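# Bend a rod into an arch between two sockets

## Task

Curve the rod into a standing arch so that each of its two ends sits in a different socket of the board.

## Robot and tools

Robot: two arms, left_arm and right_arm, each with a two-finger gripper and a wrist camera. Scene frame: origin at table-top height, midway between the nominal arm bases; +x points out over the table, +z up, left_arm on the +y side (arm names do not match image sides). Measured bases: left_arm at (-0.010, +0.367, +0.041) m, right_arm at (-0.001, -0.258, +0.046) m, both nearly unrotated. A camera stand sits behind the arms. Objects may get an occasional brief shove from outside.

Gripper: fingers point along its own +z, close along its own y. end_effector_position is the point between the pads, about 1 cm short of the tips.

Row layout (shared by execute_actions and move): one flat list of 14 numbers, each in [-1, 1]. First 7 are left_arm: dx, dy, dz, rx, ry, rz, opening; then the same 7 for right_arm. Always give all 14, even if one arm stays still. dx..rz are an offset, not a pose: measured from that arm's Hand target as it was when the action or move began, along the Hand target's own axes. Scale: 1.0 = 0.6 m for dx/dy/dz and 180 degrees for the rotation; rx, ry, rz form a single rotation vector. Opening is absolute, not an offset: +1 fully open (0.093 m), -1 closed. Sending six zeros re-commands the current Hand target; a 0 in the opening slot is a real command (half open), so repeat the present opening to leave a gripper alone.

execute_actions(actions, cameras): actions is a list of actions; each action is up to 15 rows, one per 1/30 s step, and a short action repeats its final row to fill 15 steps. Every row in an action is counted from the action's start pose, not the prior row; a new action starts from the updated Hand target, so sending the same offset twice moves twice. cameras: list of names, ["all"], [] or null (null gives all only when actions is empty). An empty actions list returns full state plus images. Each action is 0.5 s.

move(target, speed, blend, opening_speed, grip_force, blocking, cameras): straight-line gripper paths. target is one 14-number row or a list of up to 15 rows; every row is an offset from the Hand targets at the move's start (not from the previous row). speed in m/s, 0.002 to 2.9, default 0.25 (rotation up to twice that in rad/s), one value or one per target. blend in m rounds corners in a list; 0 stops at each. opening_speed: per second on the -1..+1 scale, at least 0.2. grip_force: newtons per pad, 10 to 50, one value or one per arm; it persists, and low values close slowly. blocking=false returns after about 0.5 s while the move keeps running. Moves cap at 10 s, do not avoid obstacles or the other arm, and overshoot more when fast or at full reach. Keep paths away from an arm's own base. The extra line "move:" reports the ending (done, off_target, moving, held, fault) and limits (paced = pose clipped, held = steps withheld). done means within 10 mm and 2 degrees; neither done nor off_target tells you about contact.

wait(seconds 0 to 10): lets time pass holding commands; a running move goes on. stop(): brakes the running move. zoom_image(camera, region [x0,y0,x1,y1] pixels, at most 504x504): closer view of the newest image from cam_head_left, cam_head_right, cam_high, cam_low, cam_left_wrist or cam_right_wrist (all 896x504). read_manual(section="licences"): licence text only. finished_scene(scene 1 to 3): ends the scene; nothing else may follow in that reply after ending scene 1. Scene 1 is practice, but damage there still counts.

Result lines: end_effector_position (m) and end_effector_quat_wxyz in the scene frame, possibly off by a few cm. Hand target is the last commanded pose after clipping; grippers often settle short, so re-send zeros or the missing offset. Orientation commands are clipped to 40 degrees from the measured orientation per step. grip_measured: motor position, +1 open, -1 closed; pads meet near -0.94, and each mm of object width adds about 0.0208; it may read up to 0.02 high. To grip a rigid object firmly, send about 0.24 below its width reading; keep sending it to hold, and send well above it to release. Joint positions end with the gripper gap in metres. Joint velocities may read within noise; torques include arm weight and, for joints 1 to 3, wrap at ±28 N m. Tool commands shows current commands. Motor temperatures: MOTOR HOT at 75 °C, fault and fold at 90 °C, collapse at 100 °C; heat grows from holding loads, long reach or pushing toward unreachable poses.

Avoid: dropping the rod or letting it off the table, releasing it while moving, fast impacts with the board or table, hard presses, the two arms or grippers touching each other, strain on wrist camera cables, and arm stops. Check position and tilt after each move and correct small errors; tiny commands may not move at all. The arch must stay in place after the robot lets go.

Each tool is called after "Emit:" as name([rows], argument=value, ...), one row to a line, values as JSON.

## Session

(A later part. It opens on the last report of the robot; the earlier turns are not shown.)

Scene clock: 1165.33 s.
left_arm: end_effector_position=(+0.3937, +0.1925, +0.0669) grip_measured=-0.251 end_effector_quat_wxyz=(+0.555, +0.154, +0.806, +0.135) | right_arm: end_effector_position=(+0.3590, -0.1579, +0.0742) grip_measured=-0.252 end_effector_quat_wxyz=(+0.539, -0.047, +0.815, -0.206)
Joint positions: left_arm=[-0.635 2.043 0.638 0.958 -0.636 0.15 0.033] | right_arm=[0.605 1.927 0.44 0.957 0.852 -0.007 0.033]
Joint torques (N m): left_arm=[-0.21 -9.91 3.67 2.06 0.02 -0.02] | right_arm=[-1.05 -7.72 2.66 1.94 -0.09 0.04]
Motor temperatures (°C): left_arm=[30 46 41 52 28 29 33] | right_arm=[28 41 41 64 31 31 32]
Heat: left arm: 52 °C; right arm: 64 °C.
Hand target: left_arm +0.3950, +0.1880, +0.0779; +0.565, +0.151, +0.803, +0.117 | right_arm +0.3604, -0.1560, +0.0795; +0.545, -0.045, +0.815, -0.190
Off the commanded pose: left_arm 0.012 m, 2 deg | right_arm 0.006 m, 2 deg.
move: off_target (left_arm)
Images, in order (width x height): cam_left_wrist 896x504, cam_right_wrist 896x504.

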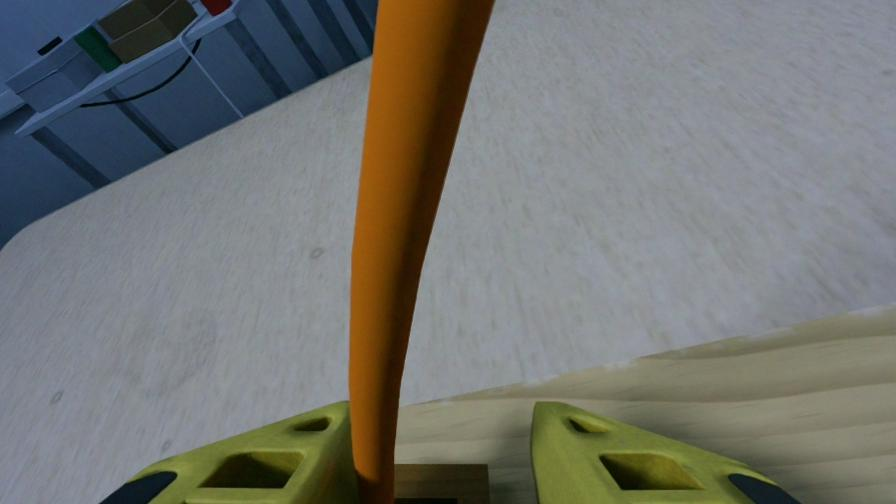

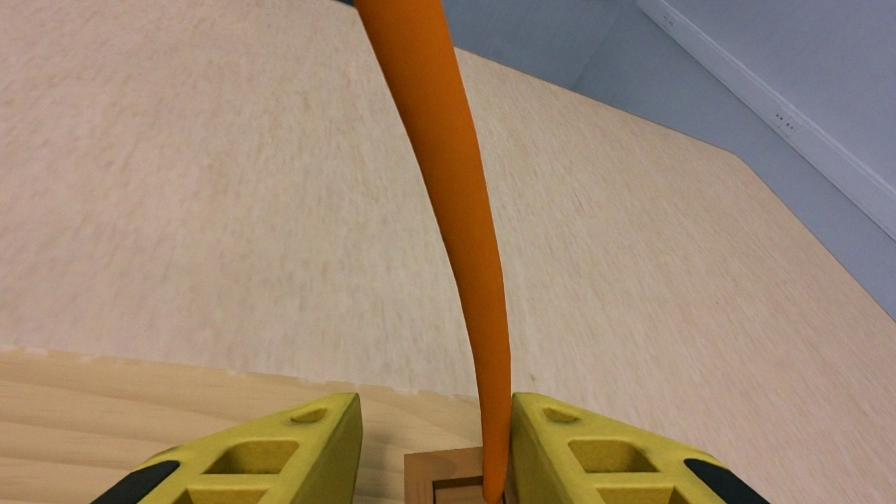

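Emit:
move(target=[0,0.025,0,0,0,0,-0.25,0,-0.025,0,0,0,0,-0.25], speed=0.03, cameras=["cam_left_wrist","cam_right_wrist","cam_low"])

Scene clock: 1171.33 s.
left_arm: end_effector_position=(+0.3958, +0.2031, +0.0697) grip_measured=-0.251 end_effector_quat_wxyz=(+0.553, +0.152, +0.810, +0.125) | right_arm: end_effector_position=(+0.3567, -0.1703, +0.0768) grip_measured=-0.252 end_effector_quat_wxyz=(+0.535, -0.048, +0.819, -0.201)
Joint positions: left_arm=[-0.596 2.013 0.617 0.951 -0.587 0.15 0.033] | right_arm=[0.565 1.883 0.402 0.957 0.806 -0.022 0.033]
Joint torques (N m): left_arm=[0.02 -10.1 3.15 2.2 -0.09 0.17] | right_arm=[-1.16 -7.57 2.55 2.12 -0.04 -0.18]
Motor temperatures (°C): left_arm=[30 47 41 52 28 29 33] | right_arm=[28 42 41 63 30 31 32]
Heat: left arm: 52 °C; right arm: 63 °C.
Hand target: left_arm +0.3967, +0.2021, +0.0832; +0.565, +0.150, +0.803, +0.117 | right_arm +0.3585, -0.1699, +0.0850; +0.545, -0.044, +0.815, -0.190
Off the commanded pose: left_arm 0.014 m, 2 deg | right_arm 0.008 m, 2 deg.
move: off_target (left_arm)
Images, in order (width x height): cam_low 896x504, cam_left_wrist 896x504, cam_right_wrist 896x504.

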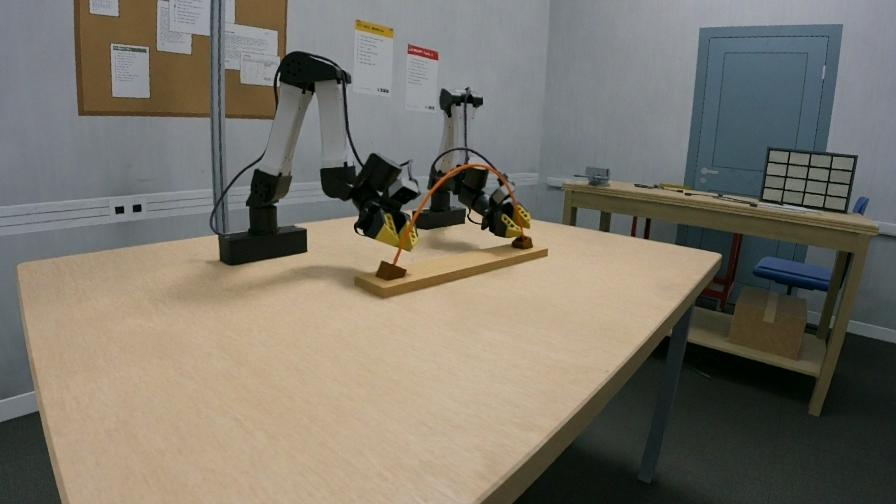

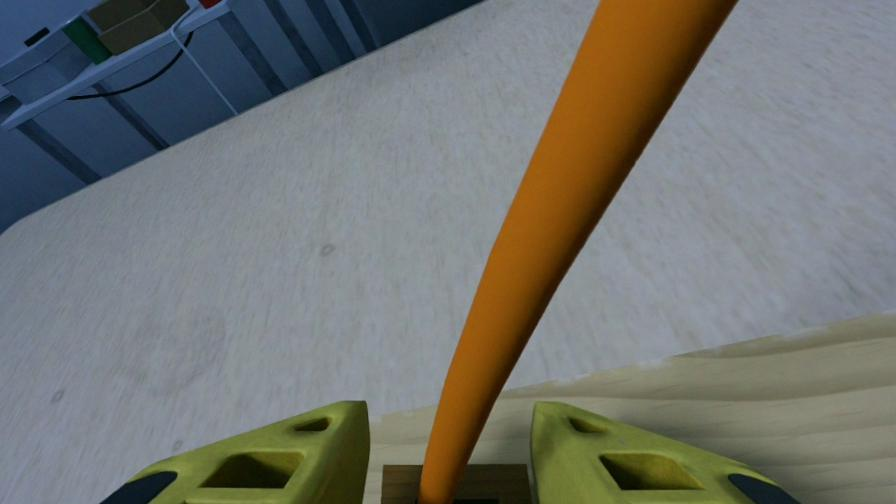

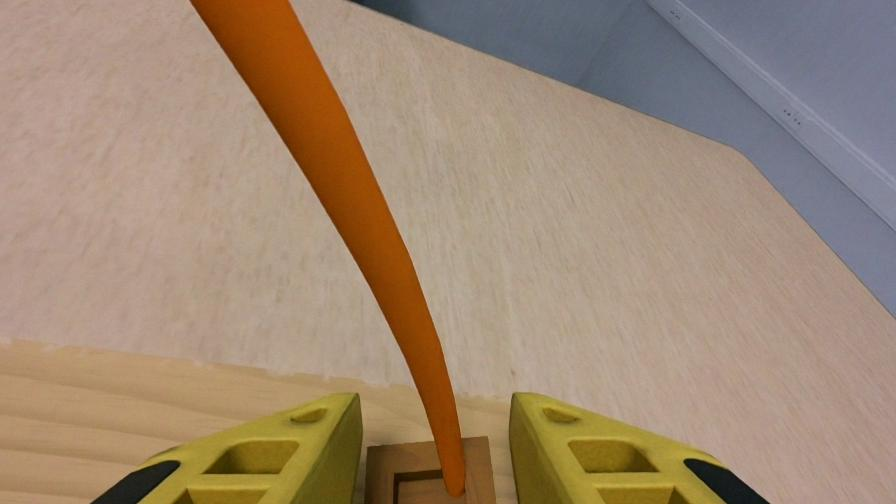

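Emit:
move(target=[0,0,-0.17,0,0,0,-0.25,0,0,-0.17,0,0,0,-0.25], speed=0.06, cameras=["cam_left_wrist","cam_right_wrist","cam_low","cam_high"])

Emit:
zoom_image(camera="cam_low", region=[350, 140, 560, 300])

Emit:
zoom_image(camera="cam_high", region=[390, 200, 600, 350])

Scene clock: 1179.47 s.
left_arm: end_effector_position=(+0.3016, +0.1992, +0.1096) grip_measured=-0.251 end_effector_quat_wxyz=(+0.554, +0.165, +0.806, +0.126) | right_arm: end_effector_position=(+0.2634, -0.1479, +0.1077) grip_measured=-0.252 end_effector_quat_wxyz=(+0.529, -0.064, +0.822, -0.202)
Joint positions: left_arm=[-0.834 1.606 0.369 0.713 -0.784 0.038 0.033] | right_arm=[0.925 1.444 0.3 0.299 1.071 0.337 0.033]
Joint torques (N m): left_arm=[-0.68 -6.75 3.82 2.07 -0.35 -0.09] | right_arm=[0.24 -4.79 5.67 1.57 0.58 0.14]
Motor temperatures (°C): left_arm=[30 48 40 52 28 29 33] | right_arm=[28 42 41 62 30 31 31]
Heat: left arm: 52 °C; right arm: 62 °C.
Hand target: left_arm +0.3005, +0.2001, +0.1173; +0.565, +0.151, +0.803, +0.117 | right_arm +0.2661, -0.1432, +0.1190; +0.545, -0.045, +0.815, -0.190
Off the commanded pose: left_arm 0.008 m, 2 deg | right_arm 0.013 m, 3 deg.
move: off_target (right_arm)
Images, in order (width x height): cam_high 896x504, cam_low 896x504, cam_left_wrist 896x504, cam_right_wrist 896x504.

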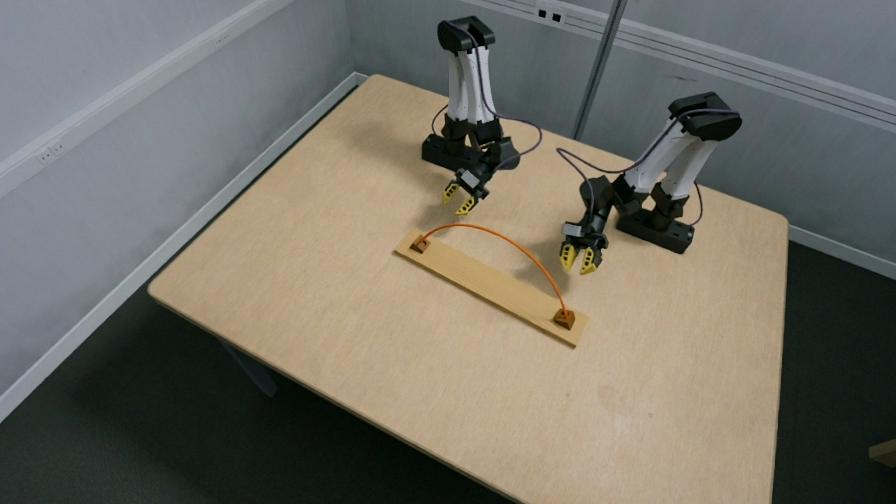

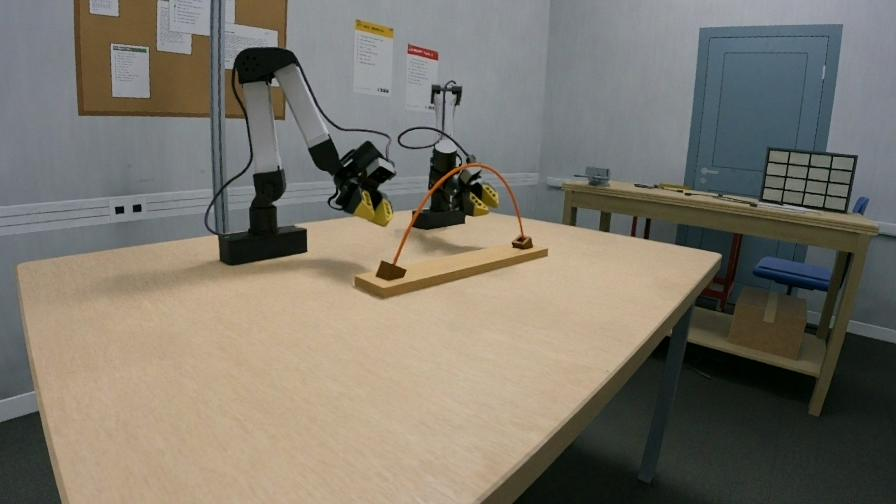

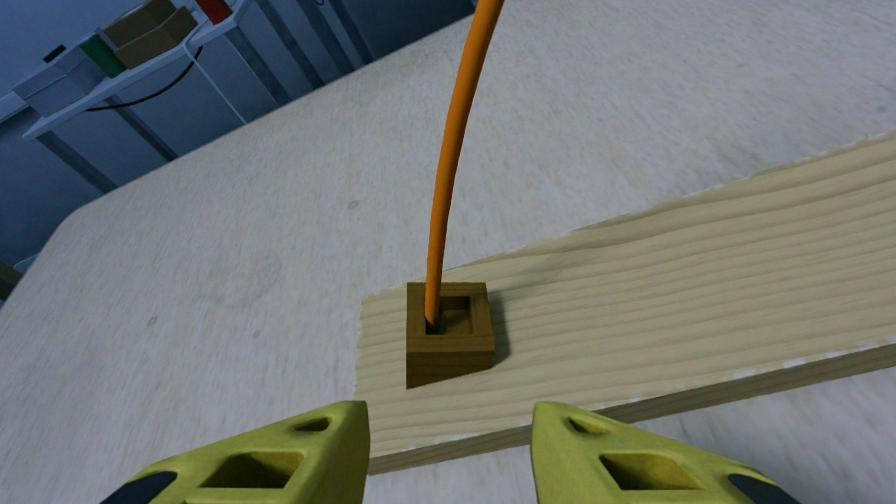

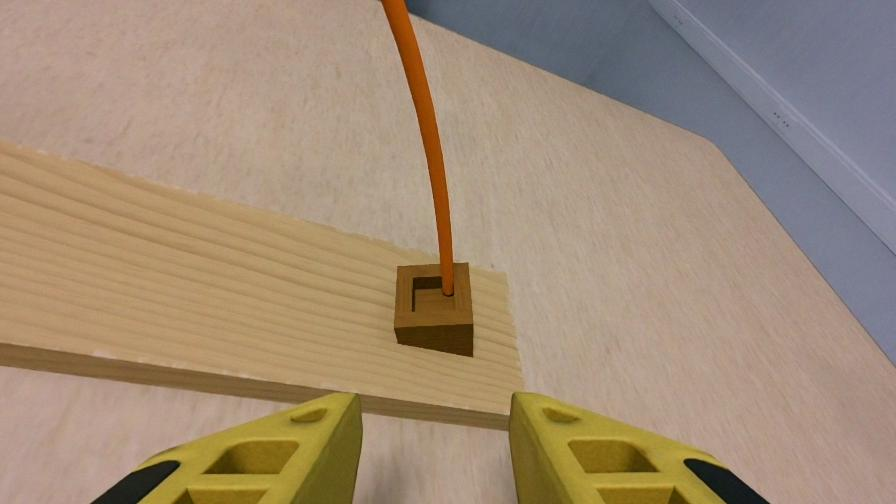

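Scaled by 2.400 from the camera's 896x504 image, which has a finer 1280x720 frame.

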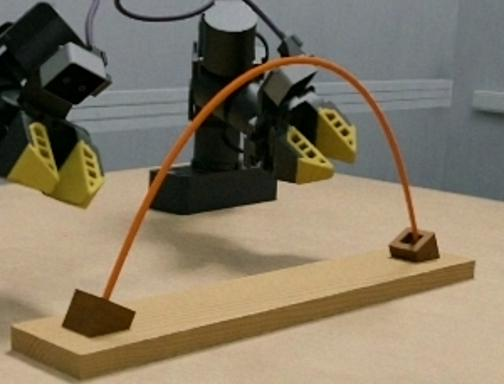

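Scaled by 2.400 from the camera's 896x504 image, which has a finer 1280x720 frame.

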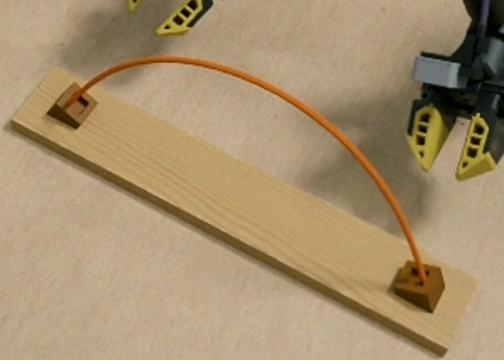

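Emit:
finished_scene(scene=2)

The scene is finished: the task was done.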